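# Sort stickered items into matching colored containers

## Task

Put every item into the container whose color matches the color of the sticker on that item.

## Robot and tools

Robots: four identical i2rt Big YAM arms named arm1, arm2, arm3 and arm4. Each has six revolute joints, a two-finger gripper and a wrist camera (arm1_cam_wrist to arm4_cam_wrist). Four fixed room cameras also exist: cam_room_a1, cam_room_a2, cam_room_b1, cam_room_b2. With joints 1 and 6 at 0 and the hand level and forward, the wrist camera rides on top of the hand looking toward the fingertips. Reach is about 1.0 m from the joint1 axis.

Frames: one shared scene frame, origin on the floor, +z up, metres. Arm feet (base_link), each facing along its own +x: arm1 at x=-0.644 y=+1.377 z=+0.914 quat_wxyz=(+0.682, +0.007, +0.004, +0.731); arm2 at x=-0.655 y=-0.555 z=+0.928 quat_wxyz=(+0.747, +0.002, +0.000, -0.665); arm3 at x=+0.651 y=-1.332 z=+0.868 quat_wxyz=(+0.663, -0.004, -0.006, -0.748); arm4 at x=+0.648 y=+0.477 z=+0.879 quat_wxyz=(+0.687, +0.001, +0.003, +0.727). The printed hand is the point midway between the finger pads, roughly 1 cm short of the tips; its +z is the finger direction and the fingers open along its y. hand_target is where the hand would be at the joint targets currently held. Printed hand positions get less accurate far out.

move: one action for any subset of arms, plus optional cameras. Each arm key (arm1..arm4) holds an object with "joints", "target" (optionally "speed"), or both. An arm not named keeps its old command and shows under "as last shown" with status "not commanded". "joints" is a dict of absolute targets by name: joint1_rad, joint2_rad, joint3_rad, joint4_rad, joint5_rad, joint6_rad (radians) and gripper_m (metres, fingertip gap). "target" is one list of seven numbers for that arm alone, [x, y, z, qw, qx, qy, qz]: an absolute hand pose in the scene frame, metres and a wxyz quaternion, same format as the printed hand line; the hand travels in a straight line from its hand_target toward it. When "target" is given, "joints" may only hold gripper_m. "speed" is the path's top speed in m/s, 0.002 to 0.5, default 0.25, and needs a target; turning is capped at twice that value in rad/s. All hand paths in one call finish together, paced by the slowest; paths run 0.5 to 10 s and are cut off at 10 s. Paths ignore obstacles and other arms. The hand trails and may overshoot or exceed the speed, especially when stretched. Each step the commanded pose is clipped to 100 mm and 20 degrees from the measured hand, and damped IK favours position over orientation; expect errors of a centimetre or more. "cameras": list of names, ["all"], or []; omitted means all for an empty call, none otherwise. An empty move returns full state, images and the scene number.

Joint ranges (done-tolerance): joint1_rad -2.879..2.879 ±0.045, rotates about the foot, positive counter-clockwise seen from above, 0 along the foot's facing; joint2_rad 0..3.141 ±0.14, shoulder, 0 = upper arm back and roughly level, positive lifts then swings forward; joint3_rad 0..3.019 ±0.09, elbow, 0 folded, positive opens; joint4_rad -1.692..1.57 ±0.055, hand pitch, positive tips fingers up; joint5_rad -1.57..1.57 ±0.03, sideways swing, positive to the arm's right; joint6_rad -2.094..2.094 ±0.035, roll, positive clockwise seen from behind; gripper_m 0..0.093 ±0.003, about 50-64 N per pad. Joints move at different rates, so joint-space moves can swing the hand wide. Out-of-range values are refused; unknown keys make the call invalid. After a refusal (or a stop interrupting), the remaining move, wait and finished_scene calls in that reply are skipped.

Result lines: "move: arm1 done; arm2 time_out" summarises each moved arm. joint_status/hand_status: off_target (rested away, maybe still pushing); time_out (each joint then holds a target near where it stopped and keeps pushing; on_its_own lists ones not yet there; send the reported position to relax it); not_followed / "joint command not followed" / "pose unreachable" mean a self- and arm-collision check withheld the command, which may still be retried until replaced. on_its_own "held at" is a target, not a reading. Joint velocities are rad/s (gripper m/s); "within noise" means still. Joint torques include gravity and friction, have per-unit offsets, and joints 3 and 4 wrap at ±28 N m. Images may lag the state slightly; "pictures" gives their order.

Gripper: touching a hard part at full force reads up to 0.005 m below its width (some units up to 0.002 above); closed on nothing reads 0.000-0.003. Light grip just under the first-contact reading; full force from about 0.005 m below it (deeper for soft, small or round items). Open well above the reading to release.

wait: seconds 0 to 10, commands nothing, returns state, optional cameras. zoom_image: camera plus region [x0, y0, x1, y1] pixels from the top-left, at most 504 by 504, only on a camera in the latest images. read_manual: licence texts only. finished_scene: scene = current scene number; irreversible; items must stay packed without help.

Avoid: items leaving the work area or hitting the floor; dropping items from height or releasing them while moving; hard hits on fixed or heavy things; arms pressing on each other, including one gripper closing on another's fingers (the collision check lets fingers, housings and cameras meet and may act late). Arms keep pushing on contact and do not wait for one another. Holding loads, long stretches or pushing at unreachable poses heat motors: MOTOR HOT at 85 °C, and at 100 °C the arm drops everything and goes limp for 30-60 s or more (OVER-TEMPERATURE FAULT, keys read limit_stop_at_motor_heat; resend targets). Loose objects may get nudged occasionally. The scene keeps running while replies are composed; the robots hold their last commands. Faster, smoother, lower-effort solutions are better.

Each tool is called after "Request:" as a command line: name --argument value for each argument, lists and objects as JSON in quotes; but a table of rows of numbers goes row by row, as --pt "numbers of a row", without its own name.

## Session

Request:
move --arm1 '{"joints": {"joint1_rad": 1.7, "joint2_rad": 0.9, "joint3_rad": 1.1, "joint4_rad": -1.1, "joint5_rad": 0, "joint6_rad": 0}}' --arm2 '{"joints": {"joint1_rad": -1.35, "joint2_rad": 0.9, "joint3_rad": 1.1, "joint4_rad": -1.1, "joint5_rad": 0, "joint6_rad": 0}}' --arm3 '{"joints": {"joint1_rad": 1.5, "joint2_rad": 0.9, "joint3_rad": 1.1, "joint4_rad": -1.1, "joint5_rad": 0, "joint6_rad": 0}}' --arm4 '{"joints": {"joint1_rad": -1.4, "joint2_rad": 0.9, "joint3_rad": 1.1, "joint4_rad": -1.1, "joint5_rad": 0, "joint6_rad": 0}}' --cameras '["all"]'

Scene clock: 1.93 s.
Joint torques (N m): arm1=[-1.26 -3.37 14.54 1.84 0.07 -0.02] | arm2=[0.56 -5.42 12.82 2.07 -0.05 0.19] | arm3=[1.85 -4.48 9.43 1.29 0.09 -0.11] | arm4=[1.03 -4.48 11.23 1.47 0.09 -0.08]
Motor temperatures (°C): arm1=[20 23 28 23 21 21 21] | arm2=[23 24 27 22 22 20 23] | arm3=[24 23 24 23 24 23 23] | arm4=[22 22 24 22 24 21 24]
Heat: arm1: hottest joint3_rad 28 °C; arm2: hottest joint3_rad 27 °C; arm3: hottest joint1_rad 24 °C; arm4: hottest joint3_rad 24 °C.
move: arm1 done; arm2 done; arm3 done; arm4 done
Joint velocities: within noise
arm1.joint_positions: joint1_rad=+1.696 joint2_rad=+0.911 joint3_rad=+1.067 joint4_rad=-1.113 joint5_rad=-0.002 joint6_rad=+0.008 gripper_m=+0.09399
arm1.joint_status: all done
arm1.hand: x=-0.9952 y=+1.3065 z=+1.2473 quat_wxyz=(+0.029, +0.947, +0.089, -0.308) (m; scene frame)
arm1.hand_target: x=-0.9993 y=+1.3044 z=+1.2704 quat_wxyz=(+0.031, +0.937, +0.094, -0.335) (m; scene frame)
arm1.hand_status: not commanded
arm2.joint_positions: joint1_rad=-1.349 joint2_rad=+0.895 joint3_rad=+1.084 joint4_rad=-1.102 joint5_rad=+0.001 joint6_rad=-0.013 gripper_m=+0.09397
arm2.joint_status: all done
arm2.hand: x=-1.0001 y=-0.6771 z=+1.2712 quat_wxyz=(-0.050, -0.932, -0.166, +0.318) (m; scene frame)
arm2.hand_target: x=-1.0033 y=-0.6778 z=+1.2783 quat_wxyz=(-0.054, -0.931, -0.159, +0.324) (m; scene frame)
arm2.hand_status: not commanded
arm3.joint_positions: joint1_rad=+1.491 joint2_rad=+0.895 joint3_rad=+1.101 joint4_rad=-1.100 joint5_rad=-0.001 joint6_rad=+0.007 gripper_m=+0.09398
arm3.joint_status: all done
arm3.hand: x=+1.0103 y=-1.4000 z=+1.2223 quat_wxyz=(-0.332, -0.095, -0.938, +0.038) (m; scene frame)
arm3.hand_target: x=+1.0119 y=-1.3974 z=+1.2200 quat_wxyz=(-0.329, -0.088, -0.939, +0.038) (m; scene frame)
arm3.hand_status: not commanded
arm4.joint_positions: joint1_rad=-1.400 joint2_rad=+0.895 joint3_rad=+1.070 joint4_rad=-1.113 joint5_rad=+0.001 joint6_rad=+0.014 gripper_m=+0.09398
arm4.joint_status: all done
arm4.hand: x=+1.0009 y=+0.5591 z=+1.2121 quat_wxyz=(-0.307, +0.101, -0.946, -0.036) (m; scene frame)
arm4.hand_target: x=+1.0083 y=+0.5611 z=+1.2280 quat_wxyz=(-0.325, +0.108, -0.939, -0.036) (m; scene frame)
arm4.hand_status: not commanded
pictures: arm1_cam_wrist, arm2_cam_wrist, arm3_cam_wrist, arm4_cam_wrist, cam_room_a1, cam_room_a2, cam_room_b1, cam_room_b2
Images, in order (width x height): arm1_cam_wrist 672x504, arm2_cam_wrist 672x504, arm3_cam_wrist 672x504, arm4_cam_wrist 672x504, cam_room_a1 672x504, cam_room_a2 672x504, cam_room_b1 672x504, cam_room_b2 672x504.

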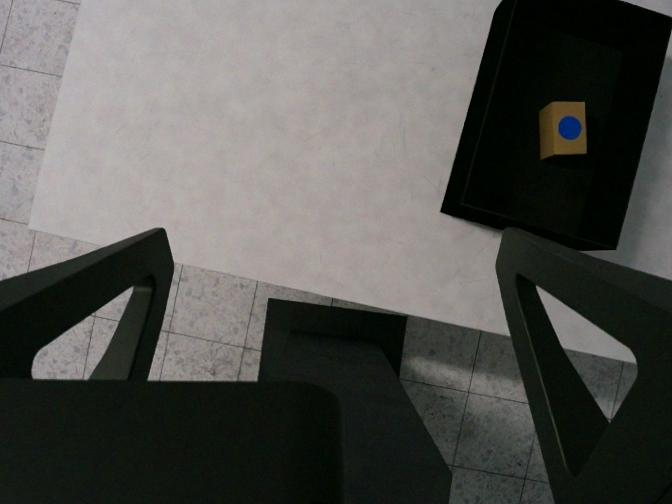

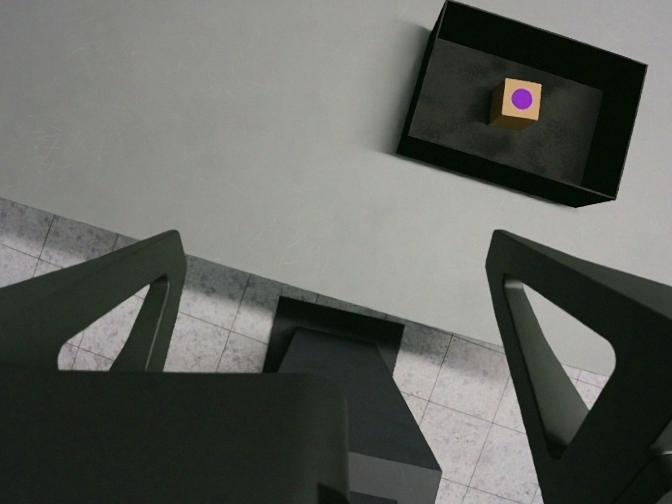

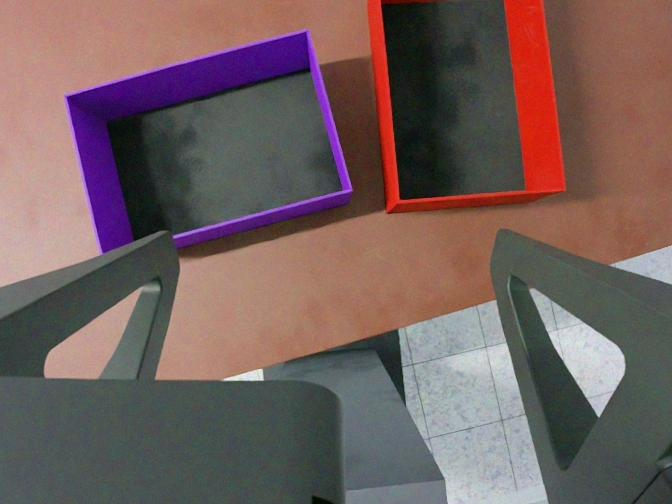

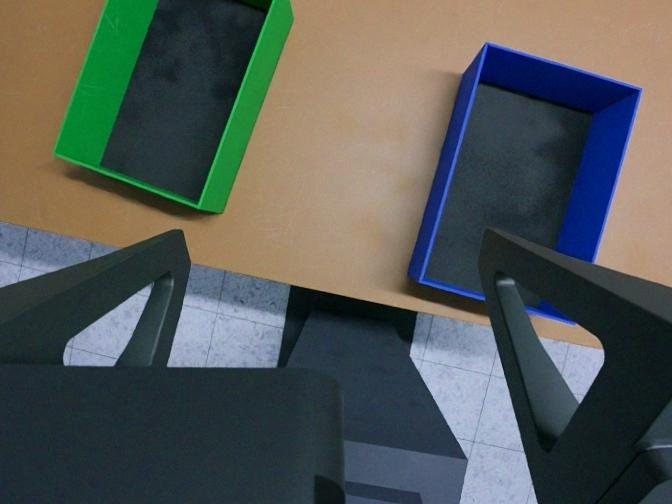

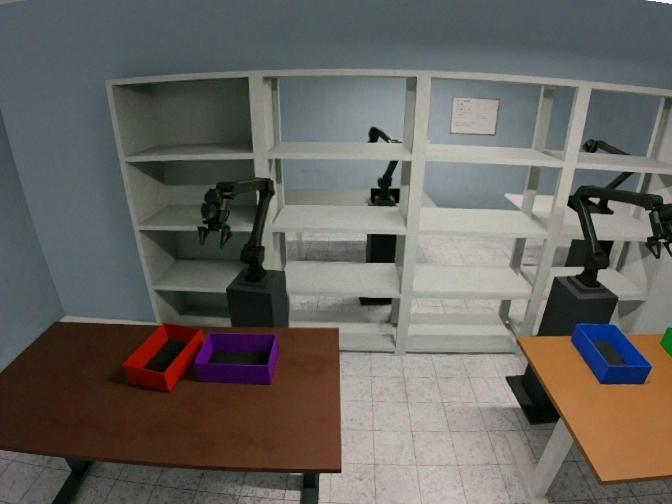

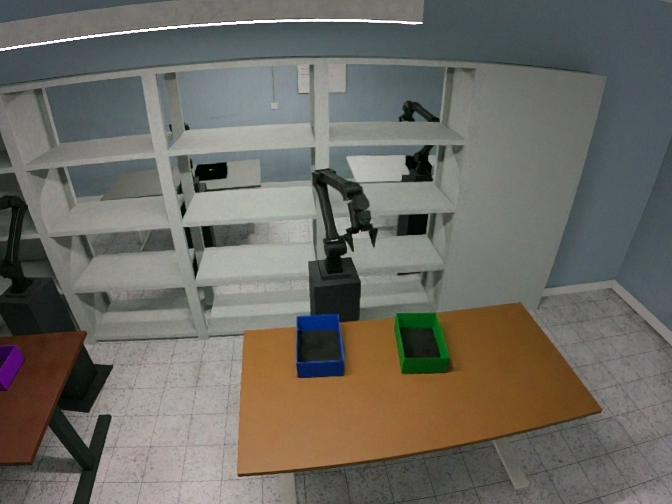

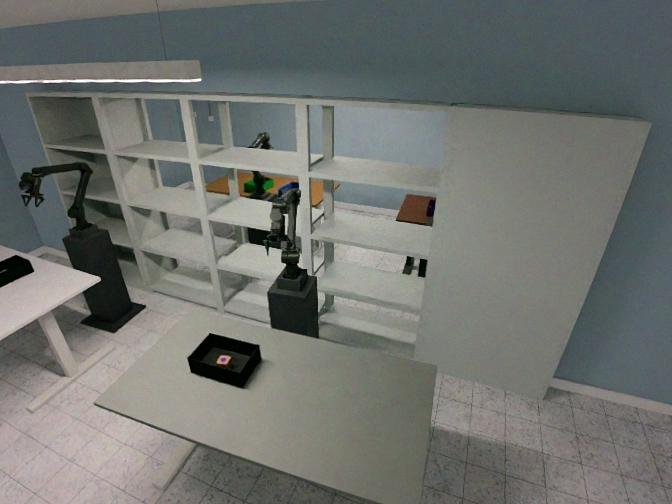

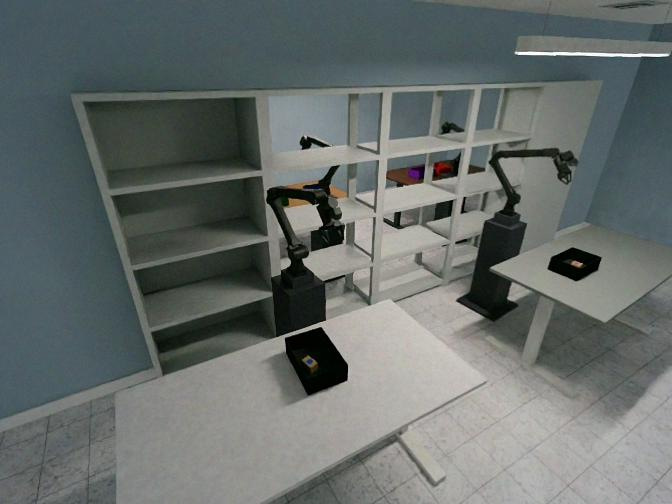

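Request:
move --arm1 '{"target": [-1.222, 1.599, 0.885, -0.0125, -0.9868, -0.0950, 0.1299]}' --arm2 '{"target": [-1.318, -0.487, 0.885, -0.0141, -0.9856, -0.1071, 0.1297]}' --cameras '["arm1_cam_wrist", "arm2_cam_wrist"]'

Scene clock: 20.20 s.
Joint torques (N m): arm1=[-1.61 -17.03 12.97 0.2 -0.11 -0.05] | arm2=[0.5 -21.42 13.18 0.61 0.01 -0.08] | arm3=[1.79 -4.42 9.44 1.26 0.09 -0.11] | arm4=[0.67 -4.66 11.15 1.46 0.11 -0.1]
Motor temperatures (°C): arm1=[20 23 30 23 21 21 21] | arm2=[23 24 31 22 22 20 23] | arm3=[24 23 26 23 24 23 23] | arm4=[22 22 27 22 24 21 24]
Heat: arm1: hottest joint3_rad 30 °C; arm2: hottest joint3_rad 31 °C; arm3: hottest joint3_rad 26 °C; arm4: hottest joint3_rad 27 °C.
move: arm1 off_target; arm2 off_target
Joint velocities: within noise
arm1.joint_positions: joint1_rad=+1.100 joint2_rad=+2.069 joint3_rad=+1.375 joint4_rad=-0.716 joint5_rad=-0.143 joint6_rad=-0.573 gripper_m=+0.09399
arm1.joint_status: not commanded
arm1.hand: x=-1.2019 y=+1.5878 z=+0.8667 quat_wxyz=(+0.023, +0.989, +0.091, -0.112) (m; scene frame)
arm1.hand_target: x=-1.2210 y=+1.5985 z=+0.8855 quat_wxyz=(+0.012, +0.987, +0.095, -0.130) (m; scene frame)
arm1.hand_status: off_target (0.029 m and 2.5 deg from the pose sent, 0.518 m and 21.0 deg at the start)
arm2.joint_positions: joint1_rad=-1.809 joint2_rad=+2.136 joint3_rad=+1.514 joint4_rad=-0.720 joint5_rad=-0.093 joint6_rad=-0.315 gripper_m=+0.09397
arm2.joint_status: not commanded
arm2.hand: x=-1.3008 y=-0.4921 z=+0.8781 quat_wxyz=(-0.019, -0.987, -0.101, +0.121) (m; scene frame)
arm2.hand_target: x=-1.3173 y=-0.4870 z=+0.8853 quat_wxyz=(-0.014, -0.986, -0.107, +0.130) (m; scene frame)
arm2.hand_status: off_target (0.019 m and 1.4 deg from the pose sent, 0.535 m and 23.8 deg at the start)
arm3, arm4: as last shown
pictures: arm1_cam_wrist, arm2_cam_wrist
Images, in order (width x height): arm1_cam_wrist 672x504, arm2_cam_wrist 672x504.

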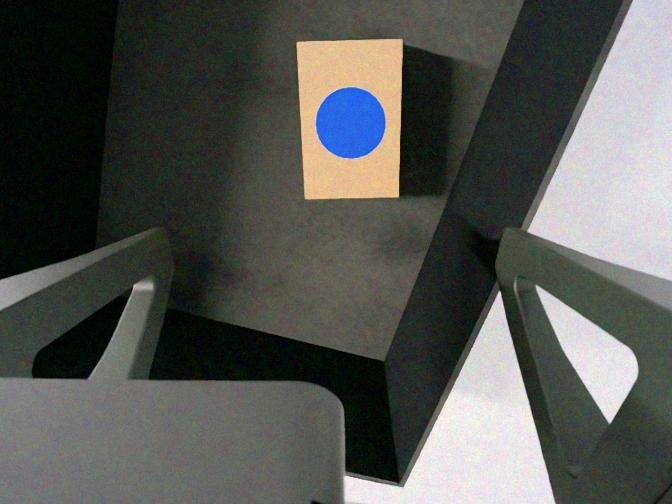

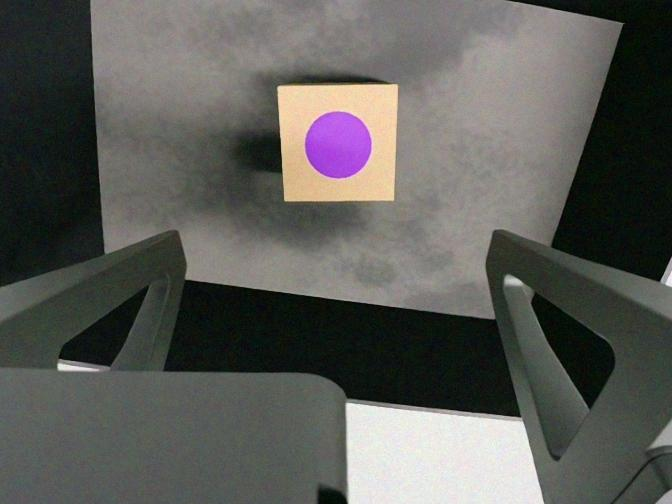

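Request:
move --arm1 '{"target": [-1.230, 1.600, 0.733, -0.0125, -0.9868, -0.0950, 0.1299], "speed": 0.15, "joints": {"gripper_m": 0.072}}' --arm2 '{"target": [-1.3137, -0.491, 0.731, -0.0141, -0.9856, -0.1071, 0.1297], "speed": 0.15}' --cameras '["arm1_cam_wrist", "arm2_cam_wrist"]'

Scene clock: 43.03 s.
Joint torques (N m): arm1=[-1.85 -16.26 10.51 1.16 -0.07 -0.03] | arm2=[0.91 -21.07 10.37 1.73 -0.11 0] | arm3=[1.67 -4.31 9.44 1.32 0.09 -0.11] | arm4=[0.85 -4.6 11.19 1.52 0.06 -0.08]
Motor temperatures (°C): arm1=[20 25 32 23 21 21 21] | arm2=[23 26 32 22 22 20 23] | arm3=[24 23 27 23 24 23 23] | arm4=[22 22 30 22 24 21 24]
Heat: arm1: hottest joint3_rad 32 °C; arm2: hottest joint3_rad 32 °C; arm3: hottest joint3_rad 27 °C; arm4: hottest joint3_rad 30 °C.
move: arm1 off_target; arm2 off_target
Joint velocities: within noise
arm1.joint_positions: joint1_rad=+1.101 joint2_rad=+2.336 joint3_rad=+1.410 joint4_rad=-0.480 joint5_rad=-0.143 joint6_rad=-0.575 gripper_m=+0.07203
arm1.joint_status: all done
arm1.hand: x=-1.2113 y=+1.5909 z=+0.7319 quat_wxyz=(+0.022, +0.989, +0.092, -0.114) (m; scene frame)
arm1.hand_target: x=-1.2291 y=+1.5998 z=+0.7336 quat_wxyz=(+0.012, +0.987, +0.095, -0.130) (m; scene frame)
arm1.hand_status: off_target (0.021 m and 2.2 deg from the pose sent, 0.137 m and 2.5 deg at the start)
arm2.joint_positions: joint1_rad=-1.808 joint2_rad=+2.380 joint3_rad=+1.522 joint4_rad=-0.480 joint5_rad=-0.089 joint6_rad=-0.317 gripper_m=+0.09397
arm2.joint_status: not commanded
arm2.hand: x=-1.3011 y=-0.4917 z=+0.7399 quat_wxyz=(-0.017, -0.987, -0.103, +0.121) (m; scene frame)
arm2.hand_target: x=-1.3130 y=-0.4911 z=+0.7314 quat_wxyz=(-0.014, -0.986, -0.107, +0.130) (m; scene frame)
arm2.hand_status: off_target (0.015 m and 1.1 deg from the pose sent, 0.148 m and 1.4 deg at the start)
arm3, arm4: as last shown
pictures: arm1_cam_wrist, arm2_cam_wrist
Images, in order (width x height): arm1_cam_wrist 672x504, arm2_cam_wrist 672x504.

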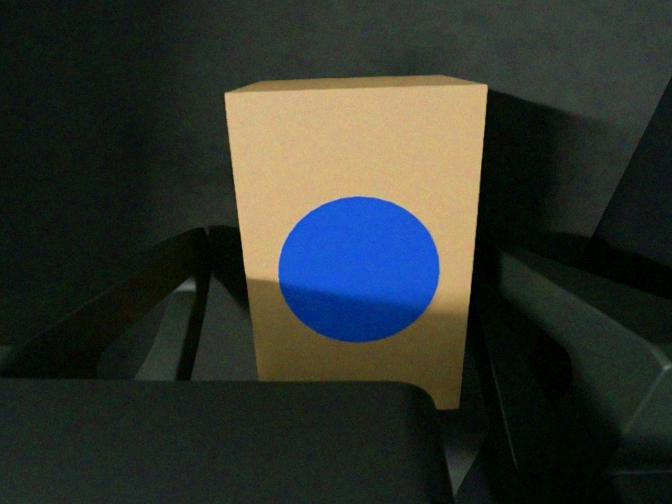

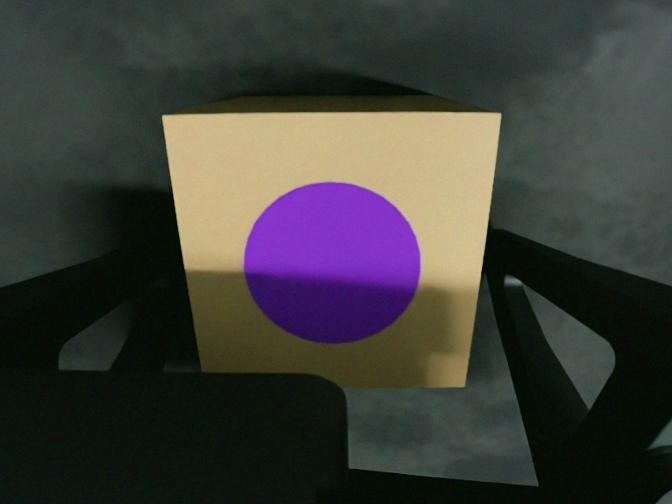

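Request:
move --arm1 '{"joints": {"gripper_m": 0.032}}' --arm2 '{"joints": {"gripper_m": 0.045}}'

Request:
move --arm1 '{"target": [-1.222, 1.597, 0.96, -0.0125, -0.9868, -0.0950, 0.1299], "speed": 0.25}' --arm2 '{"target": [-1.308, -0.491, 0.96, -0.0141, -0.9856, -0.1071, 0.1297], "speed": 0.25}' --cameras '["arm1_cam_wrist", "arm2_cam_wrist"]'

Request:
move --arm1 '{"joints": {"joint1_rad": -2.249, "joint2_rad": 0.7, "joint3_rad": 1.2, "joint4_rad": -1.4, "joint5_rad": 0.0, "joint6_rad": 0.0}}' --arm2 '{"joints": {"joint1_rad": 0.917, "joint2_rad": 0.7, "joint3_rad": 1.2, "joint4_rad": -1.4, "joint5_rad": 0.0, "joint6_rad": 0.0}}'

Request:
move --arm1 '{"target": [-0.2995, 1.1367, 1.07, 0.1163, 0.2976, 0.9469, -0.0366], "speed": 0.3}' --arm2 '{"target": [-0.294, -0.770, 1.07, 0.1175, 0.2636, 0.9569, -0.0324], "speed": 0.3}' --cameras '["arm1_cam_wrist", "arm2_cam_wrist", "cam_room_b1", "cam_room_b2"]'

Scene clock: 65.83 s.
Joint torques (N m): arm1=[-1.08 -16.73 10.4 1.31 -0.07 -0.04] | arm2=[0.97 -20.95 10.39 1.74 -0.1 0] | arm3=[1.85 -4.42 9.43 1.25 0.1 -0.11] | arm4=[0.85 -4.95 11.17 1.44 0.06 -0.1]
Motor temperatures (°C): arm1=[20 26 32 23 21 21 21] | arm2=[23 26 33 22 22 20 23] | arm3=[24 23 28 23 24 23 23] | arm4=[22 22 32 22 24 21 24]
Heat: arm1: hottest joint3_rad 32 °C; arm2: hottest joint3_rad 33 °C; arm3: hottest joint3_rad 28 °C; arm4: hottest joint3_rad 32 °C.
move: arm1 off_target; arm2 off_target
Joint velocities: within noise
arm1.joint_positions: joint1_rad=+1.101 joint2_rad=+2.336 joint3_rad=+1.410 joint4_rad=-0.479 joint5_rad=-0.142 joint6_rad=-0.575 gripper_m=+0.04406
arm1.joint_status: gripper_m off_target (ended at +0.04408, target +0.03200)
arm1.hand: x=-1.2117 y=+1.5912 z=+0.7321 quat_wxyz=(+0.022, +0.989, +0.092, -0.114) (m; scene frame)
arm1.hand_target: x=-1.2293 y=+1.5999 z=+0.7338 quat_wxyz=(+0.012, +0.987, +0.095, -0.130) (m; scene frame)
arm1.hand_status: not commanded
arm2.joint_positions: joint1_rad=-1.808 joint2_rad=+2.380 joint3_rad=+1.522 joint4_rad=-0.480 joint5_rad=-0.089 joint6_rad=-0.317 gripper_m=+0.05284
arm2.joint_status: gripper_m off_target (ended at +0.05286, target +0.04500)
arm2.hand: x=-1.3012 y=-0.4917 z=+0.7400 quat_wxyz=(-0.017, -0.987, -0.103, +0.122) (m; scene frame)
arm2.hand_target: x=-1.3131 y=-0.4911 z=+0.7314 quat_wxyz=(-0.014, -0.986, -0.107, +0.130) (m; scene frame)
arm2.hand_status: not commanded
arm3, arm4: as last shown
pictures: none

Scene clock: 67.47 s.
Joint torques (N m): arm1=[-2.14 -17.38 14.12 0.32 -0.04 -0.03] | arm2=[0.73 -22.53 14.01 0.62 -0.12 -0.03] | arm3=[1.79 -4.31 9.43 1.26 0.1 -0.12] | arm4=[1.32 -4.25 11.21 1.52 0.06 -0.11]
Motor temperatures (°C): arm1=[20 26 32 23 21 21 21] | arm2=[23 26 34 22 22 20 23] | arm3=[24 23 28 23 24 23 23] | arm4=[22 22 32 22 24 21 24]
Heat: arm1: hottest joint3_rad 32 °C; arm2: hottest joint3_rad 34 °C; arm3: hottest joint3_rad 28 °C; arm4: hottest joint3_rad 32 °C.
move: arm1 off_target; arm2 off_target
Joint velocities: within noise
arm1.joint_positions: joint1_rad=+1.101 joint2_rad=+1.977 joint3_rad=+1.430 joint4_rad=-0.876 joint5_rad=-0.142 joint6_rad=-0.575 gripper_m=+0.04405
arm1.joint_status: not commanded
arm1.hand: x=-1.2019 y=+1.5878 z=+0.9323 quat_wxyz=(+0.026, +0.990, +0.092, -0.106) (m; scene frame)
arm1.hand_target: x=-1.2207 y=+1.5966 z=+0.9605 quat_wxyz=(+0.012, +0.987, +0.095, -0.130) (m; scene frame)
arm1.hand_status: off_target (0.035 m and 3.2 deg from the pose sent, 0.228 m and 2.1 deg at the start)
arm2.joint_positions: joint1_rad=-1.808 joint2_rad=+2.034 joint3_rad=+1.522 joint4_rad=-0.856 joint5_rad=-0.089 joint6_rad=-0.317 gripper_m=+0.05284
arm2.joint_status: not commanded
arm2.hand: x=-1.2867 y=-0.4941 z=+0.9363 quat_wxyz=(-0.020, -0.989, -0.102, +0.107) (m; scene frame)
arm2.hand_target: x=-1.3067 y=-0.4912 z=+0.9605 quat_wxyz=(-0.014, -0.986, -0.107, +0.130) (m; scene frame)
arm2.hand_status: off_target (0.032 m and 2.8 deg from the pose sent, 0.220 m and 1.1 deg at the start)
arm3, arm4: as last shown
pictures: arm1_cam_wrist, arm2_cam_wrist
Images, in order (width x height): arm1_cam_wrist 672x504, arm2_cam_wrist 672x504.

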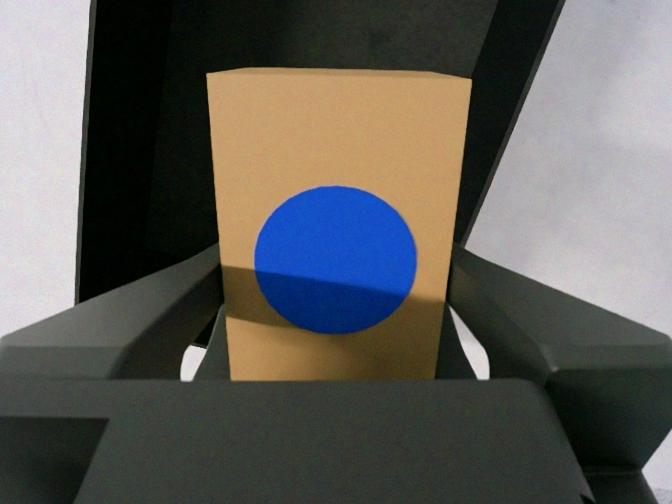

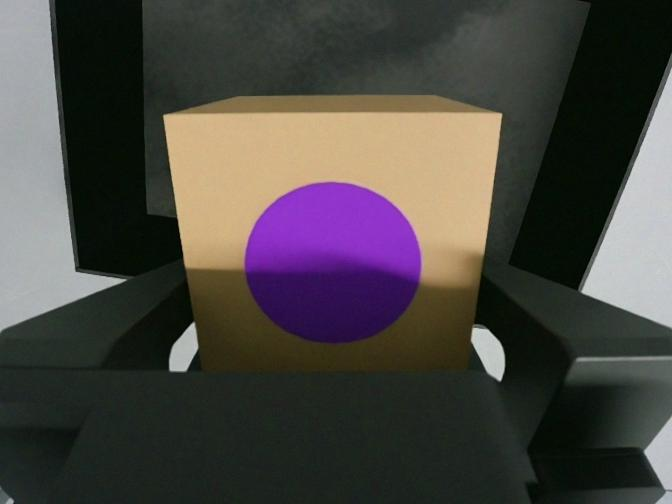

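Scene clock: 69.93 s.
Joint torques (N m): arm1=[-2.02 0.26 10.92 0.98 -0.03 0.12] | arm2=[1.08 -1.73 9.65 1.5 0.13 0.22] | arm3=[1.73 -4.54 9.42 1.24 0.1 -0.12] | arm4=[1.03 -4.48 11.15 1.48 0.07 -0.06]
Motor temperatures (°C): arm1=[20 26 32 23 21 21 21] | arm2=[23 26 33 22 22 20 23] | arm3=[24 23 28 23 24 23 23] | arm4=[22 22 32 22 24 21 24]
Heat: arm1: hottest joint3_rad 32 °C; arm2: hottest joint3_rad 33 °C; arm3: hottest joint3_rad 28 °C; arm4: hottest joint3_rad 32 °C.
move: arm1 done; arm2 done
Joint velocities: within noise
arm1.joint_positions: joint1_rad=-2.242 joint2_rad=+0.705 joint3_rad=+1.194 joint4_rad=-1.391 joint5_rad=+0.002 joint6_rad=-0.006 gripper_m=+0.04391
arm1.joint_status: all done
arm1.hand: x=-0.4167 y=+1.2235 z=+1.3227 quat_wxyz=(-0.306, -0.277, -0.905, +0.100) (m; scene frame)
arm1.hand_target: x=-0.4199 y=+1.2240 z=+1.3254 quat_wxyz=(-0.306, -0.283, -0.903, +0.100) (m; scene frame)
arm1.hand_status: not commanded
arm2.joint_positions: joint1_rad=+0.913 joint2_rad=+0.699 joint3_rad=+1.210 joint4_rad=-1.387 joint5_rad=-0.003 joint6_rad=-0.015 gripper_m=+0.05285
arm2.joint_status: all done
arm2.hand: x=-0.4264 y=-0.6945 z=+1.3503 quat_wxyz=(-0.328, -0.245, -0.908, +0.090) (m; scene frame)
arm2.hand_target: x=-0.4281 y=-0.6927 z=+1.3433 quat_wxyz=(-0.318, -0.251, -0.910, +0.086) (m; scene frame)
arm2.hand_status: not commanded
arm3, arm4: as last shown
pictures: none

Scene clock: 71.67 s.
Joint torques (N m): arm1=[-2.61 -8.35 12.11 1.33 0.02 0.06] | arm2=[1.49 -12.57 11.21 1.85 0.11 0.22] | arm3=[1.79 -4.37 9.43 1.26 0.08 -0.12] | arm4=[0.85 -4.13 11.19 1.42 0.05 -0.05]
Motor temperatures (°C): arm1=[20 26 33 23 21 21 21] | arm2=[23 26 33 22 22 20 23] | arm3=[24 23 29 23 24 23 23] | arm4=[22 22 32 22 24 21 24]
Heat: arm1: hottest joint3_rad 33 °C; arm2: hottest joint3_rad 33 °C; arm3: hottest joint3_rad 29 °C; arm4: hottest joint3_rad 32 °C.
move: arm1 off_target; arm2 off_target
Joint velocities: within noise
arm1.joint_positions: joint1_rad=-2.244 joint2_rad=+1.324 joint3_rad=+0.989 joint4_rad=-1.030 joint5_rad=-0.006 joint6_rad=-0.006 gripper_m=+0.04391
arm1.joint_status: not commanded
arm1.hand: x=-0.3067 y=+1.1464 z=+1.0540 quat_wxyz=(-0.091, -0.293, -0.951, +0.029) (m; scene frame)
arm1.hand_target: x=-0.2999 y=+1.1370 z=+1.0701 quat_wxyz=(-0.116, -0.298, -0.947, +0.037) (m; scene frame)
arm1.hand_status: off_target (0.020 m and 3.1 deg from the pose sent, 0.292 m and 23.5 deg at the start)
arm2.joint_positions: joint1_rad=+0.913 joint2_rad=+1.350 joint3_rad=+0.975 joint4_rad=-0.990 joint5_rad=+0.002 joint6_rad=-0.011 gripper_m=+0.05285
arm2.joint_status: not commanded
arm2.hand: x=-0.3032 y=-0.7681 z=+1.0604 quat_wxyz=(-0.099, -0.261, -0.960, +0.027) (m; scene frame)
arm2.hand_target: x=-0.2942 y=-0.7698 z=+1.0701 quat_wxyz=(-0.117, -0.264, -0.957, +0.032) (m; scene frame)
arm2.hand_status: off_target (0.013 m and 2.3 deg from the pose sent, 0.319 m and 25.8 deg at the start)
arm3, arm4: as last shown
pictures: arm1_cam_wrist, arm2_cam_wrist, cam_room_b1, cam_room_b2
Images, in order (width x height): arm1_cam_wrist 672x504, arm2_cam_wrist 672x504, cam_room_b1 672x504, cam_room_b2 672x504.

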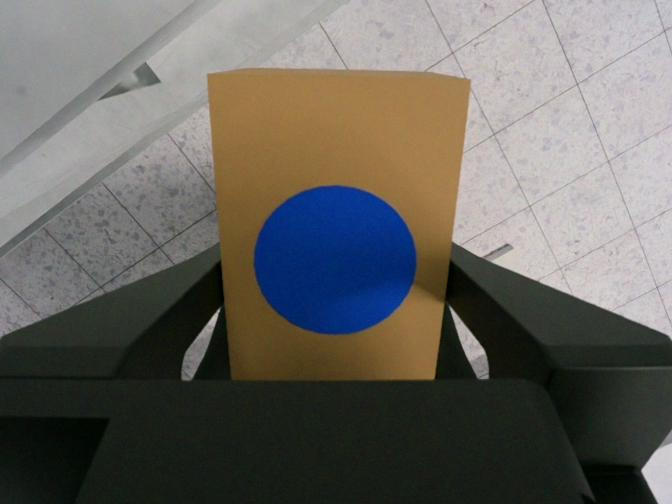

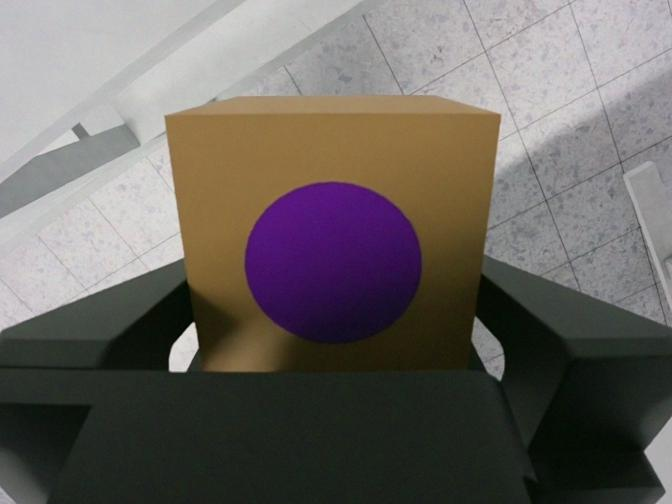

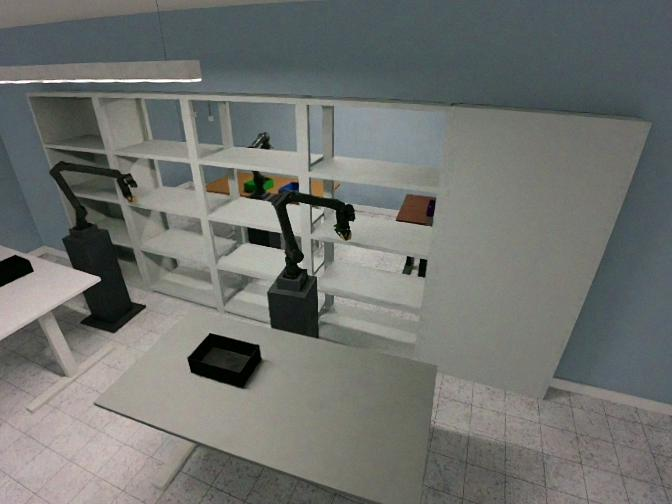

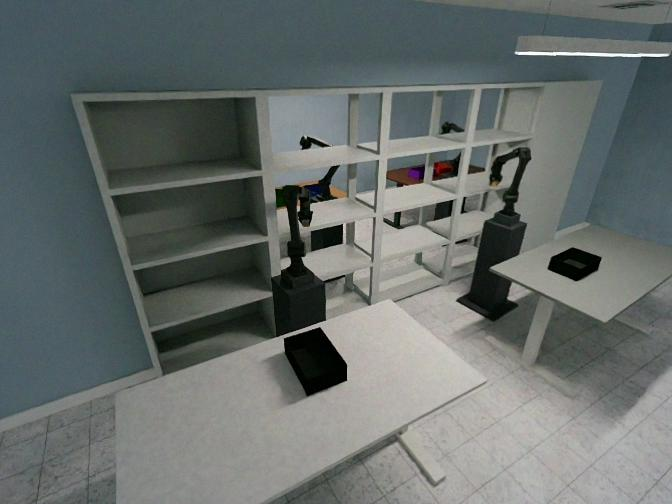

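Request:
move --arm1 '{"target": [0.006, 0.924, 1.075, 0.1163, 0.2976, 0.9469, -0.0366], "speed": 0.25}' --arm2 '{"target": [0.006, -0.949, 1.075, 0.1175, 0.2636, 0.9569, -0.0324], "speed": 0.25}' --arm3 '{"joints": {"joint1_rad": -1.986, "joint2_rad": 0.7, "joint3_rad": 1.2, "joint4_rad": -1.4, "joint5_rad": 0.0, "joint6_rad": 0.0}}' --arm4 '{"joints": {"joint1_rad": 0.905, "joint2_rad": 0.7, "joint3_rad": 1.2, "joint4_rad": -1.4, "joint5_rad": 0.0, "joint6_rad": 0.0}}'

Request:
move --arm1 '{"target": [0.006, 0.924, 1.004, 0.1163, 0.2976, 0.9469, -0.0366], "speed": 0.12}' --arm2 '{"target": [0.006, -0.949, 0.995, 0.1175, 0.2636, 0.9569, -0.0324], "speed": 0.12}' --cameras '["cam_room_a1", "cam_room_a2"]'

Request:
zoom_image --camera "cam_room_a2" --region '[350, 145, 430, 215]'

Request:
zoom_image --camera "cam_room_a1" --region '[280, 160, 410, 250]'

Scene clock: 86.40 s.
Joint torques (N m): arm1=[-2.9 -21.83 16.73 0.4 0.01 0.11] | arm2=[1.32 -24.18 16.42 0.68 0.1 0.2] | arm3=[0.5 -2.2 11.66 0.8 -0.04 -0.1] | arm4=[1.26 -1.26 10.32 0.59 0.16 -0.07]
Motor temperatures (°C): arm1=[20 26 33 23 21 21 22] | arm2=[23 26 33 22 22 20 24] | arm3=[24 23 29 23 24 23 23] | arm4=[22 22 34 22 24 21 24]
Heat: arm1: hottest joint3_rad 33 °C; arm2: hottest joint3_rad 33 °C; arm3: hottest joint3_rad 29 °C; arm4: hottest joint3_rad 34 °C.
move: arm1 off_target; arm2 off_target; arm3 done; arm4 done
Joint velocities: within noise
arm1.joint_positions: joint1_rad=-2.244 joint2_rad=+2.410 joint3_rad=+2.578 joint4_rad=-1.519 joint5_rad=-0.006 joint6_rad=-0.006 gripper_m=+0.04391
arm1.joint_status: not commanded
arm1.hand: x=+0.0003 y=+0.9344 z=+1.0574 quat_wxyz=(-0.097, -0.292, -0.951, +0.031) (m; scene frame)
arm1.hand_target: x=+0.0050 y=+0.9247 z=+1.0750 quat_wxyz=(-0.118, -0.298, -0.947, +0.037) (m; scene frame)
arm1.hand_status: off_target (0.021 m and 2.4 deg from the pose sent, 0.384 m and 3.1 deg at the start)
arm2.joint_positions: joint1_rad=+0.913 joint2_rad=+2.280 joint3_rad=+2.299 joint4_rad=-1.369 joint5_rad=+0.002 joint6_rad=-0.011 gripper_m=+0.05285
arm2.joint_status: not commanded
arm2.hand: x=-0.0075 y=-0.9457 z=+1.0674 quat_wxyz=(-0.106, -0.261, -0.959, +0.029) (m; scene frame)
arm2.hand_target: x=+0.0052 y=-0.9483 z=+1.0750 quat_wxyz=(-0.119, -0.263, -0.957, +0.033) (m; scene frame)
arm2.hand_status: off_target (0.016 m and 1.4 deg from the pose sent, 0.358 m and 2.2 deg at the start)
arm3.joint_positions: joint1_rad=-1.975 joint2_rad=+0.707 joint3_rad=+1.166 joint4_rad=-1.392 joint5_rad=+0.002 joint6_rad=+0.005 gripper_m=+0.09402
arm3.joint_status: all done
arm3.hand: x=+0.4187 y=-1.1909 z=+1.2636 quat_wxyz=(+0.075, -0.917, +0.251, +0.301) (m; scene frame)
arm3.hand_target: x=+0.4226 y=-1.1900 z=+1.2805 quat_wxyz=(+0.081, -0.911, +0.252, +0.315) (m; scene frame)
arm3.hand_status: not commanded
arm4.joint_positions: joint1_rad=+0.902 joint2_rad=+0.703 joint3_rad=+1.173 joint4_rad=-1.388 joint5_rad=-0.002 joint6_rad=+0.011 gripper_m=+0.09401
arm4.joint_status: all done
arm4.hand: x=+0.4305 y=+0.6328 z=+1.2827 quat_wxyz=(-0.092, +0.901, -0.291, -0.308) (m; scene frame)
arm4.hand_target: x=+0.4325 y=+0.6310 z=+1.2949 quat_wxyz=(-0.096, +0.900, -0.284, -0.316) (m; scene frame)
arm4.hand_status: not commanded
pictures: none

Scene clock: 87.63 s.
Joint torques (N m): arm1=[-2.49 -24.23 10.1 1.44 0.03 0.1] | arm2=[1.2 -24.53 10.44 2.03 0.11 0.18] | arm3=[0.56 -2.14 11.69 0.84 -0.04 -0.09] | arm4=[0.97 -1.44 10.33 0.53 0.15 -0.08]
Motor temperatures (°C): arm1=[20 26 33 23 21 21 22] | arm2=[23 26 33 22 22 20 24] | arm3=[24 23 29 23 24 23 23] | arm4=[22 22 34 22 24 21 24]
Heat: arm1: hottest joint3_rad 33 °C; arm2: hottest joint3_rad 33 °C; arm3: hottest joint3_rad 29 °C; arm4: hottest joint3_rad 34 °C.
move: arm1 done; arm2 off_target
Joint velocities: within noise
arm1.joint_positions: joint1_rad=-2.244 joint2_rad=+2.401 joint3_rad=+2.412 joint4_rad=-1.339 joint5_rad=-0.007 joint6_rad=-0.006 gripper_m=+0.04391
arm1.joint_status: not commanded
arm1.hand: x=+0.0069 y=+0.9292 z=+1.0019 quat_wxyz=(-0.109, -0.292, -0.950, +0.034) (m; scene frame)
arm1.hand_target: x=+0.0059 y=+0.9239 z=+1.0041 quat_wxyz=(-0.116, -0.298, -0.947, +0.037) (m; scene frame)
arm1.hand_status: done (0.006 m and 1.1 deg from the pose sent, 0.055 m and 2.4 deg at the start)
arm2.joint_positions: joint1_rad=+0.913 joint2_rad=+2.297 joint3_rad=+2.193 joint4_rad=-1.208 joint5_rad=+0.002 joint6_rad=-0.011 gripper_m=+0.05285
arm2.joint_status: not commanded
arm2.hand: x=+0.0023 y=-0.9514 z=+1.0171 quat_wxyz=(-0.125, -0.260, -0.957, +0.034) (m; scene frame)
arm2.hand_target: x=+0.0055 y=-0.9486 z=+0.9954 quat_wxyz=(-0.118, -0.263, -0.957, +0.032) (m; scene frame)
arm2.hand_status: off_target (0.023 m and 0.9 deg from the pose sent, 0.074 m and 1.4 deg at the start)
arm3, arm4: as last shown
pictures: cam_room_a1, cam_room_a2
Images, in order (width x height): cam_room_a1 672x504, cam_room_a2 672x504.

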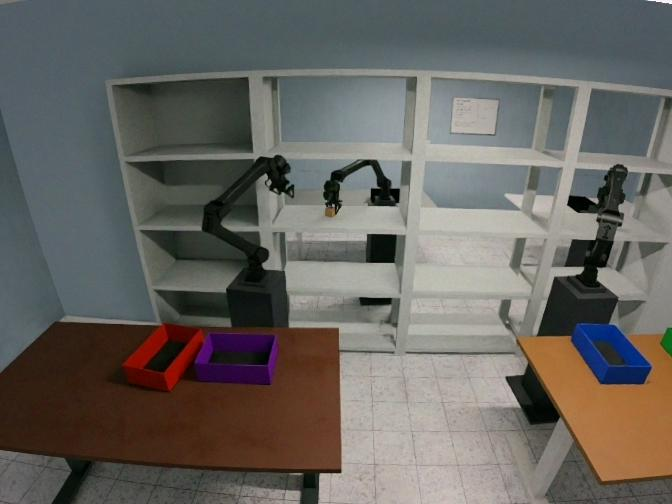

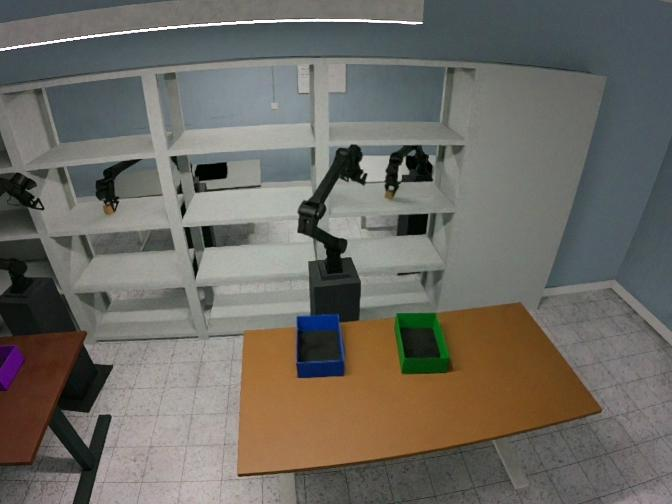

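Scaled by 6.300.

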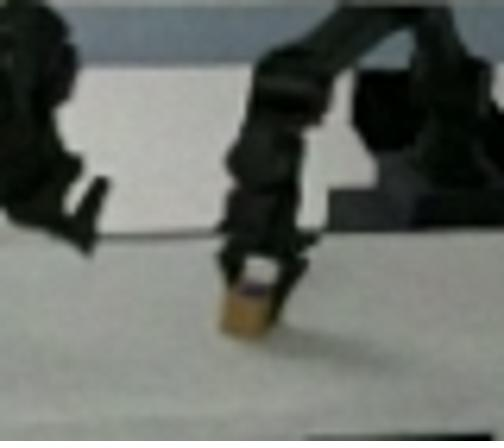

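Scaled by 3.877.

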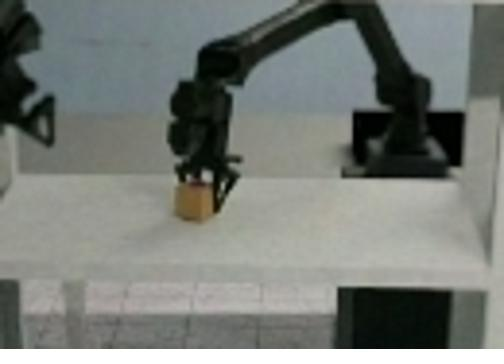

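Request:
move --arm1 '{"joints": {"gripper_m": 0.09}}' --arm2 '{"joints": {"gripper_m": 0.093}}'

Request:
move --arm1 '{"target": [-0.092, 0.993, 1.045, 0.1163, 0.2976, 0.9469, -0.0366], "speed": 0.15}' --arm2 '{"target": [-0.097, -0.887, 1.045, 0.1175, 0.2636, 0.9569, -0.0324], "speed": 0.15}'

Request:
move --arm1 '{"target": [-0.2995, 1.1367, 1.07, 0.1163, 0.2976, 0.9469, -0.0366], "speed": 0.3}' --arm2 '{"target": [-0.294, -0.770, 1.07, 0.1175, 0.2636, 0.9569, -0.0324], "speed": 0.3}' --arm3 '{"target": [0.290, -1.118, 1.07, 0.0752, -0.9246, 0.2538, 0.2739], "speed": 0.3}' --arm4 '{"target": [0.3035, 0.717, 1.07, 0.0854, -0.9144, 0.2883, 0.2709], "speed": 0.3}'

Request:
move --arm1 '{"joints": {"joint2_rad": 0.7, "joint3_rad": 1.2, "joint4_rad": -1.4, "joint5_rad": 0.0, "joint6_rad": 0.0}}' --arm2 '{"joints": {"joint2_rad": 0.7, "joint3_rad": 1.2, "joint4_rad": -1.4, "joint5_rad": 0.0, "joint6_rad": 0.0}}' --arm3 '{"target": [0.036, -0.971, 1.078, 0.0752, -0.9246, 0.2538, 0.2739], "speed": 0.25}' --arm4 '{"target": [0.037, 0.932, 1.078, 0.0854, -0.9144, 0.2883, 0.2709], "speed": 0.25}' --cameras '["arm3_cam_wrist", "arm4_cam_wrist", "cam_room_a1", "cam_room_a2"]'

Scene clock: 116.30 s.
Joint torques (N m): arm1=[-1.85 -22.71 10.07 1.28 -0.06 0.06] | arm2=[1.2 -24.76 10.43 1.95 0.1 0.18] | arm3=[0.5 -2.02 11.69 0.84 -0.05 -0.1] | arm4=[1.38 -1.55 10.35 0.73 0.14 -0.08]
Motor temperatures (°C): arm1=[20 29 34 23 21 21 22] | arm2=[23 27 32 22 22 20 24] | arm3=[24 23 31 23 24 23 23] | arm4=[22 22 37 22 24 21 24]
Heat: arm1: hottest joint3_rad 34 °C; arm2: hottest joint3_rad 32 °C; arm3: hottest joint3_rad 31 °C; arm4: hottest joint3_rad 37 °C.
move: arm1 done; arm2 done
Joint velocities: within noise
arm1.joint_positions: joint1_rad=-2.249 joint2_rad=+2.400 joint3_rad=+2.410 joint4_rad=-1.333 joint5_rad=-0.005 joint6_rad=-0.005 gripper_m=+0.08996
arm1.joint_status: all done
arm1.hand: x=+0.0054 y=+0.9251 z=+1.0023 quat_wxyz=(-0.111, -0.295, -0.948, +0.036) (m; scene frame)
arm1.hand_target: x=+0.0060 y=+0.9240 z=+1.0041 quat_wxyz=(-0.116, -0.297, -0.947, +0.037) (m; scene frame)
arm1.hand_status: not commanded
arm2.joint_positions: joint1_rad=+0.913 joint2_rad=+2.297 joint3_rad=+2.193 joint4_rad=-1.206 joint5_rad=+0.002 joint6_rad=-0.011 gripper_m=+0.09294
arm2.joint_status: all done
arm2.hand: x=+0.0026 y=-0.9516 z=+1.0173 quat_wxyz=(-0.125, -0.260, -0.957, +0.034) (m; scene frame)
arm2.hand_target: x=+0.0055 y=-0.9486 z=+0.9954 quat_wxyz=(-0.118, -0.263, -0.957, +0.032) (m; scene frame)
arm2.hand_status: not commanded
arm3, arm4: as last shown
pictures: none

Scene clock: 117.87 s.
Joint torques (N m): arm1=[-1.96 -18.67 10.69 1.22 0.04 0.05] | arm2=[1.38 -22.01 9.44 1.91 0.05 0.2] | arm3=[0.5 -2.08 11.66 0.85 -0.04 -0.11] | arm4=[1.2 -1.03 10.33 0.53 0.15 -0.06]
Motor temperatures (°C): arm1=[20 29 34 23 21 21 22] | arm2=[23 27 32 22 22 20 24] | arm3=[24 23 31 23 24 23 23] | arm4=[22 22 37 22 24 21 24]
Heat: arm1: hottest joint3_rad 34 °C; arm2: hottest joint3_rad 32 °C; arm3: hottest joint3_rad 31 °C; arm4: hottest joint3_rad 37 °C.
move: arm1 done; arm2 done
Joint velocities: within noise
arm1.joint_positions: joint1_rad=-2.249 joint2_rad=+1.983 joint3_rad=+1.780 joint4_rad=-1.136 joint5_rad=-0.007 joint6_rad=+0.000 gripper_m=+0.08996
arm1.joint_status: not commanded
arm1.hand: x=-0.0948 y=+0.9958 z=+1.0363 quat_wxyz=(-0.103, -0.298, -0.949, +0.033) (m; scene frame)
arm1.hand_target: x=-0.0921 y=+0.9931 z=+1.0450 quat_wxyz=(-0.116, -0.298, -0.947, +0.037) (m; scene frame)
arm1.hand_status: done (0.009 m and 1.6 deg from the pose sent, 0.126 m and 0.7 deg at the start)
arm2.joint_positions: joint1_rad=+0.913 joint2_rad=+1.938 joint3_rad=+1.682 joint4_rad=-1.073 joint5_rad=+0.003 joint6_rad=-0.011 gripper_m=+0.09294
arm2.joint_status: not commanded
arm2.hand: x=-0.0984 y=-0.8911 z=+1.0504 quat_wxyz=(-0.116, -0.260, -0.958, +0.033) (m; scene frame)
arm2.hand_target: x=-0.0970 y=-0.8871 z=+1.0452 quat_wxyz=(-0.118, -0.264, -0.957, +0.032) (m; scene frame)
arm2.hand_status: done (0.007 m and 0.4 deg from the pose sent, 0.122 m and 1.0 deg at the start)
arm3, arm4: as last shown
pictures: none

Scene clock: 119.47 s.
Joint torques (N m): arm1=[-2.32 -7.3 11.02 0.87 0 0.02] | arm2=[1.44 -11.52 9.62 1.36 0.07 0.22] | arm3=[1.61 -9.11 9.11 1.69 0.13 -0.03] | arm4=[1.14 -8.59 9.25 1.52 0.22 -0.01]
Motor temperatures (°C): arm1=[20 29 34 23 21 21 22] | arm2=[23 27 32 22 22 20 24] | arm3=[24 23 31 23 24 23 23] | arm4=[22 22 37 22 24 21 24]
Heat: arm1: hottest joint3_rad 34 °C; arm2: hottest joint3_rad 32 °C; arm3: hottest joint3_rad 31 °C; arm4: hottest joint3_rad 37 °C.
move: arm1 done; arm2 done; arm3 done; arm4 off_target
Joint velocities: within noise
arm1.joint_positions: joint1_rad=-2.249 joint2_rad=+1.308 joint3_rad=+1.004 joint4_rad=-1.014 joint5_rad=-0.007 joint6_rad=+0.000 gripper_m=+0.08996
arm1.joint_status: not commanded
arm1.hand: x=-0.3001 y=+1.1394 z=+1.0675 quat_wxyz=(-0.114, -0.297, -0.947, +0.036) (m; scene frame)
arm1.hand_target: x=-0.2995 y=+1.1367 z=+1.0701 quat_wxyz=(-0.116, -0.298, -0.947, +0.037) (m; scene frame)
arm1.hand_status: done (0.004 m and 0.3 deg from the pose sent, 0.251 m and 1.6 deg at the start)
arm2.joint_positions: joint1_rad=+0.913 joint2_rad=+1.339 joint3_rad=+0.997 joint4_rad=-0.976 joint5_rad=+0.003 joint6_rad=-0.011 gripper_m=+0.09294
arm2.joint_status: not commanded
arm2.hand: x=-0.2932 y=-0.7742 z=+1.0746 quat_wxyz=(-0.122, -0.260, -0.957, +0.034) (m; scene frame)
arm2.hand_target: x=-0.2940 y=-0.7701 z=+1.0700 quat_wxyz=(-0.117, -0.264, -0.957, +0.032) (m; scene frame)
arm2.hand_status: done (0.006 m and 0.6 deg from the pose sent, 0.231 m and 0.5 deg at the start)
arm3.joint_positions: joint1_rad=-1.975 joint2_rad=+1.105 joint3_rad=+0.869 joint4_rad=-0.776 joint5_rad=+0.015 joint6_rad=+0.005 gripper_m=+0.09402
arm3.joint_status: not commanded
arm3.hand: x=+0.2929 y=-1.1179 z=+1.0642 quat_wxyz=(+0.072, -0.928, +0.256, +0.262) (m; scene frame)
arm3.hand_target: x=+0.2901 y=-1.1180 z=+1.0700 quat_wxyz=(+0.075, -0.925, +0.254, +0.274) (m; scene frame)
arm3.hand_status: done (0.007 m and 1.4 deg from the pose sent, 0.244 m and 3.2 deg at the start)
arm4.joint_positions: joint1_rad=+0.907 joint2_rad=+1.124 joint3_rad=+0.838 joint4_rad=-0.743 joint5_rad=+0.007 joint6_rad=+0.011 gripper_m=+0.09401
arm4.joint_status: not commanded
arm4.hand: x=+0.3098 y=+0.7156 z=+1.0612 quat_wxyz=(-0.079, +0.917, -0.295, -0.257) (m; scene frame)
arm4.hand_target: x=+0.3036 y=+0.7168 z=+1.0701 quat_wxyz=(-0.085, +0.914, -0.288, -0.271) (m; scene frame)
arm4.hand_status: off_target (0.011 m and 1.9 deg from the pose sent, 0.262 m and 4.6 deg at the start)
pictures: none

Scene clock: 121.53 s.
Joint torques (N m): arm1=[-2.08 2.02 13.04 0.92 0.13 0.04] | arm2=[1.32 -1.14 12.42 1.47 -0.16 0.18] | arm3=[1.55 -20.95 13.89 0.7 0.09 -0.05] | arm4=[0.32 -21.66 12.96 0.66 -0.08 -0.06]
Motor temperatures (°C): arm1=[20 29 34 23 21 21 22] | arm2=[23 27 32 22 22 20 24] | arm3=[24 23 31 23 24 23 23] | arm4=[22 22 37 22 24 21 24]
Heat: arm1: hottest joint3_rad 34 °C; arm2: hottest joint3_rad 32 °C; arm3: hottest joint3_rad 31 °C; arm4: hottest joint3_rad 37 °C.
move: arm1 done; arm2 done; arm3 off_target; arm4 off_target
Joint velocities: within noise
arm1.joint_positions: joint1_rad=-2.249 joint2_rad=+0.696 joint3_rad=+1.174 joint4_rad=-1.391 joint5_rad=-0.002 joint6_rad=+0.000 gripper_m=+0.08996
arm1.joint_status: all done
arm1.hand: x=-0.4197 y=+1.2240 z=+1.3149 quat_wxyz=(-0.301, -0.283, -0.905, +0.097) (m; scene frame)
arm1.hand_target: x=-0.4208 y=+1.2228 z=+1.3253 quat_wxyz=(-0.306, -0.285, -0.903, +0.101) (m; scene frame)
arm1.hand_status: not commanded
arm2.joint_positions: joint1_rad=+0.913 joint2_rad=+0.692 joint3_rad=+1.177 joint4_rad=-1.387 joint5_rad=+0.003 joint6_rad=-0.011 gripper_m=+0.09294
arm2.joint_status: all done
arm2.hand: x=-0.4288 y=-0.6940 z=+1.3360 quat_wxyz=(-0.316, -0.248, -0.911, +0.089) (m; scene frame)
arm2.hand_target: x=-0.4275 y=-0.6917 z=+1.3434 quat_wxyz=(-0.318, -0.249, -0.911, +0.085) (m; scene frame)
arm2.hand_status: not commanded
arm3.joint_positions: joint1_rad=-1.975 joint2_rad=+1.851 joint3_rad=+1.669 joint4_rad=-0.844 joint5_rad=+0.015 joint6_rad=+0.005 gripper_m=+0.09402
arm3.joint_status: not commanded
arm3.hand: x=+0.0501 y=-0.9772 z=+1.0565 quat_wxyz=(+0.070, -0.930, +0.256, +0.256) (m; scene frame)
arm3.hand_target: x=+0.0371 y=-0.9715 z=+1.0781 quat_wxyz=(+0.075, -0.924, +0.254, +0.274) (m; scene frame)
arm3.hand_status: off_target (0.026 m and 2.2 deg from the pose sent, 0.296 m and 1.4 deg at the start)
arm4.joint_positions: joint1_rad=+0.881 joint2_rad=+1.995 joint3_rad=+1.861 joint4_rad=-0.886 joint5_rad=-0.007 joint6_rad=-0.014 gripper_m=+0.09401
arm4.joint_status: not commanded
arm4.hand: x=+0.0453 y=+0.9199 z=+1.0661 quat_wxyz=(-0.081, +0.916, -0.293, -0.261) (m; scene frame)
arm4.hand_target: x=+0.0377 y=+0.9314 z=+1.0779 quat_wxyz=(-0.086, +0.914, -0.288, -0.271) (m; scene frame)
arm4.hand_status: off_target (0.019 m and 1.4 deg from the pose sent, 0.349 m and 2.0 deg at the start)
pictures: arm3_cam_wrist, arm4_cam_wrist, cam_room_a1, cam_room_a2
Images, in order (width x height): arm3_cam_wrist 672x504, arm4_cam_wrist 672x504, cam_room_a1 672x504, cam_room_a2 672x504.

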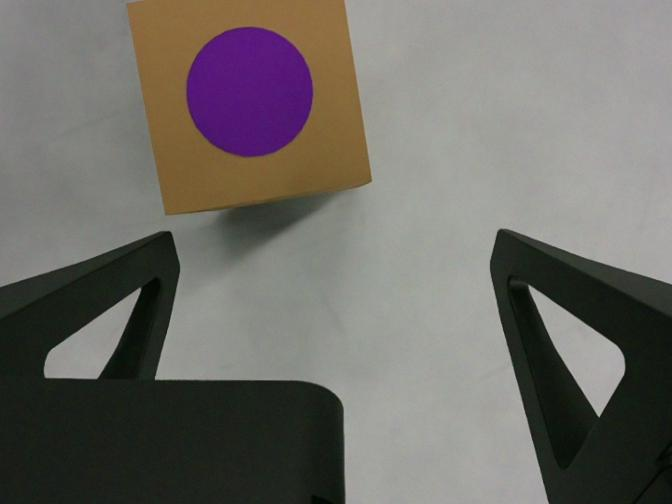

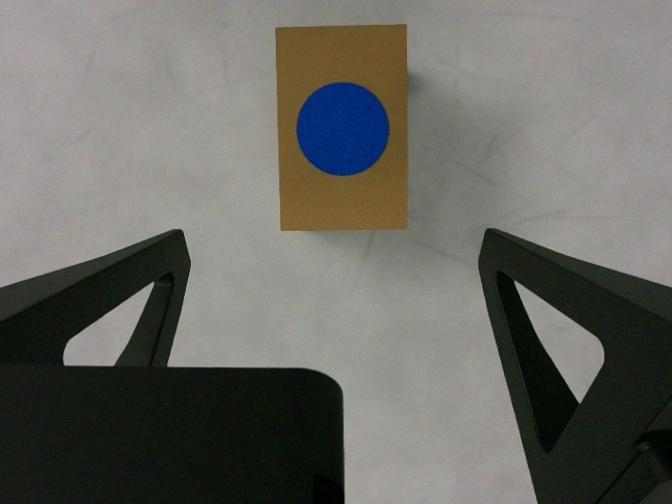

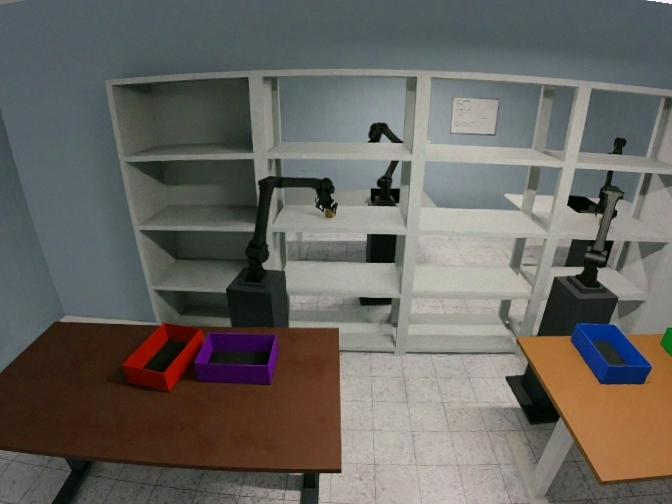

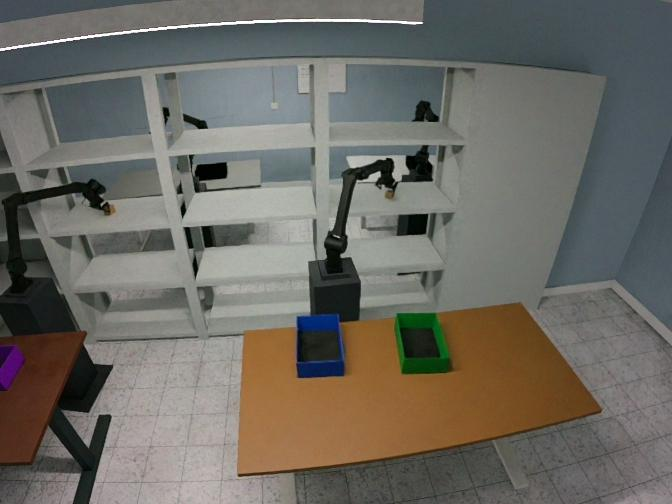

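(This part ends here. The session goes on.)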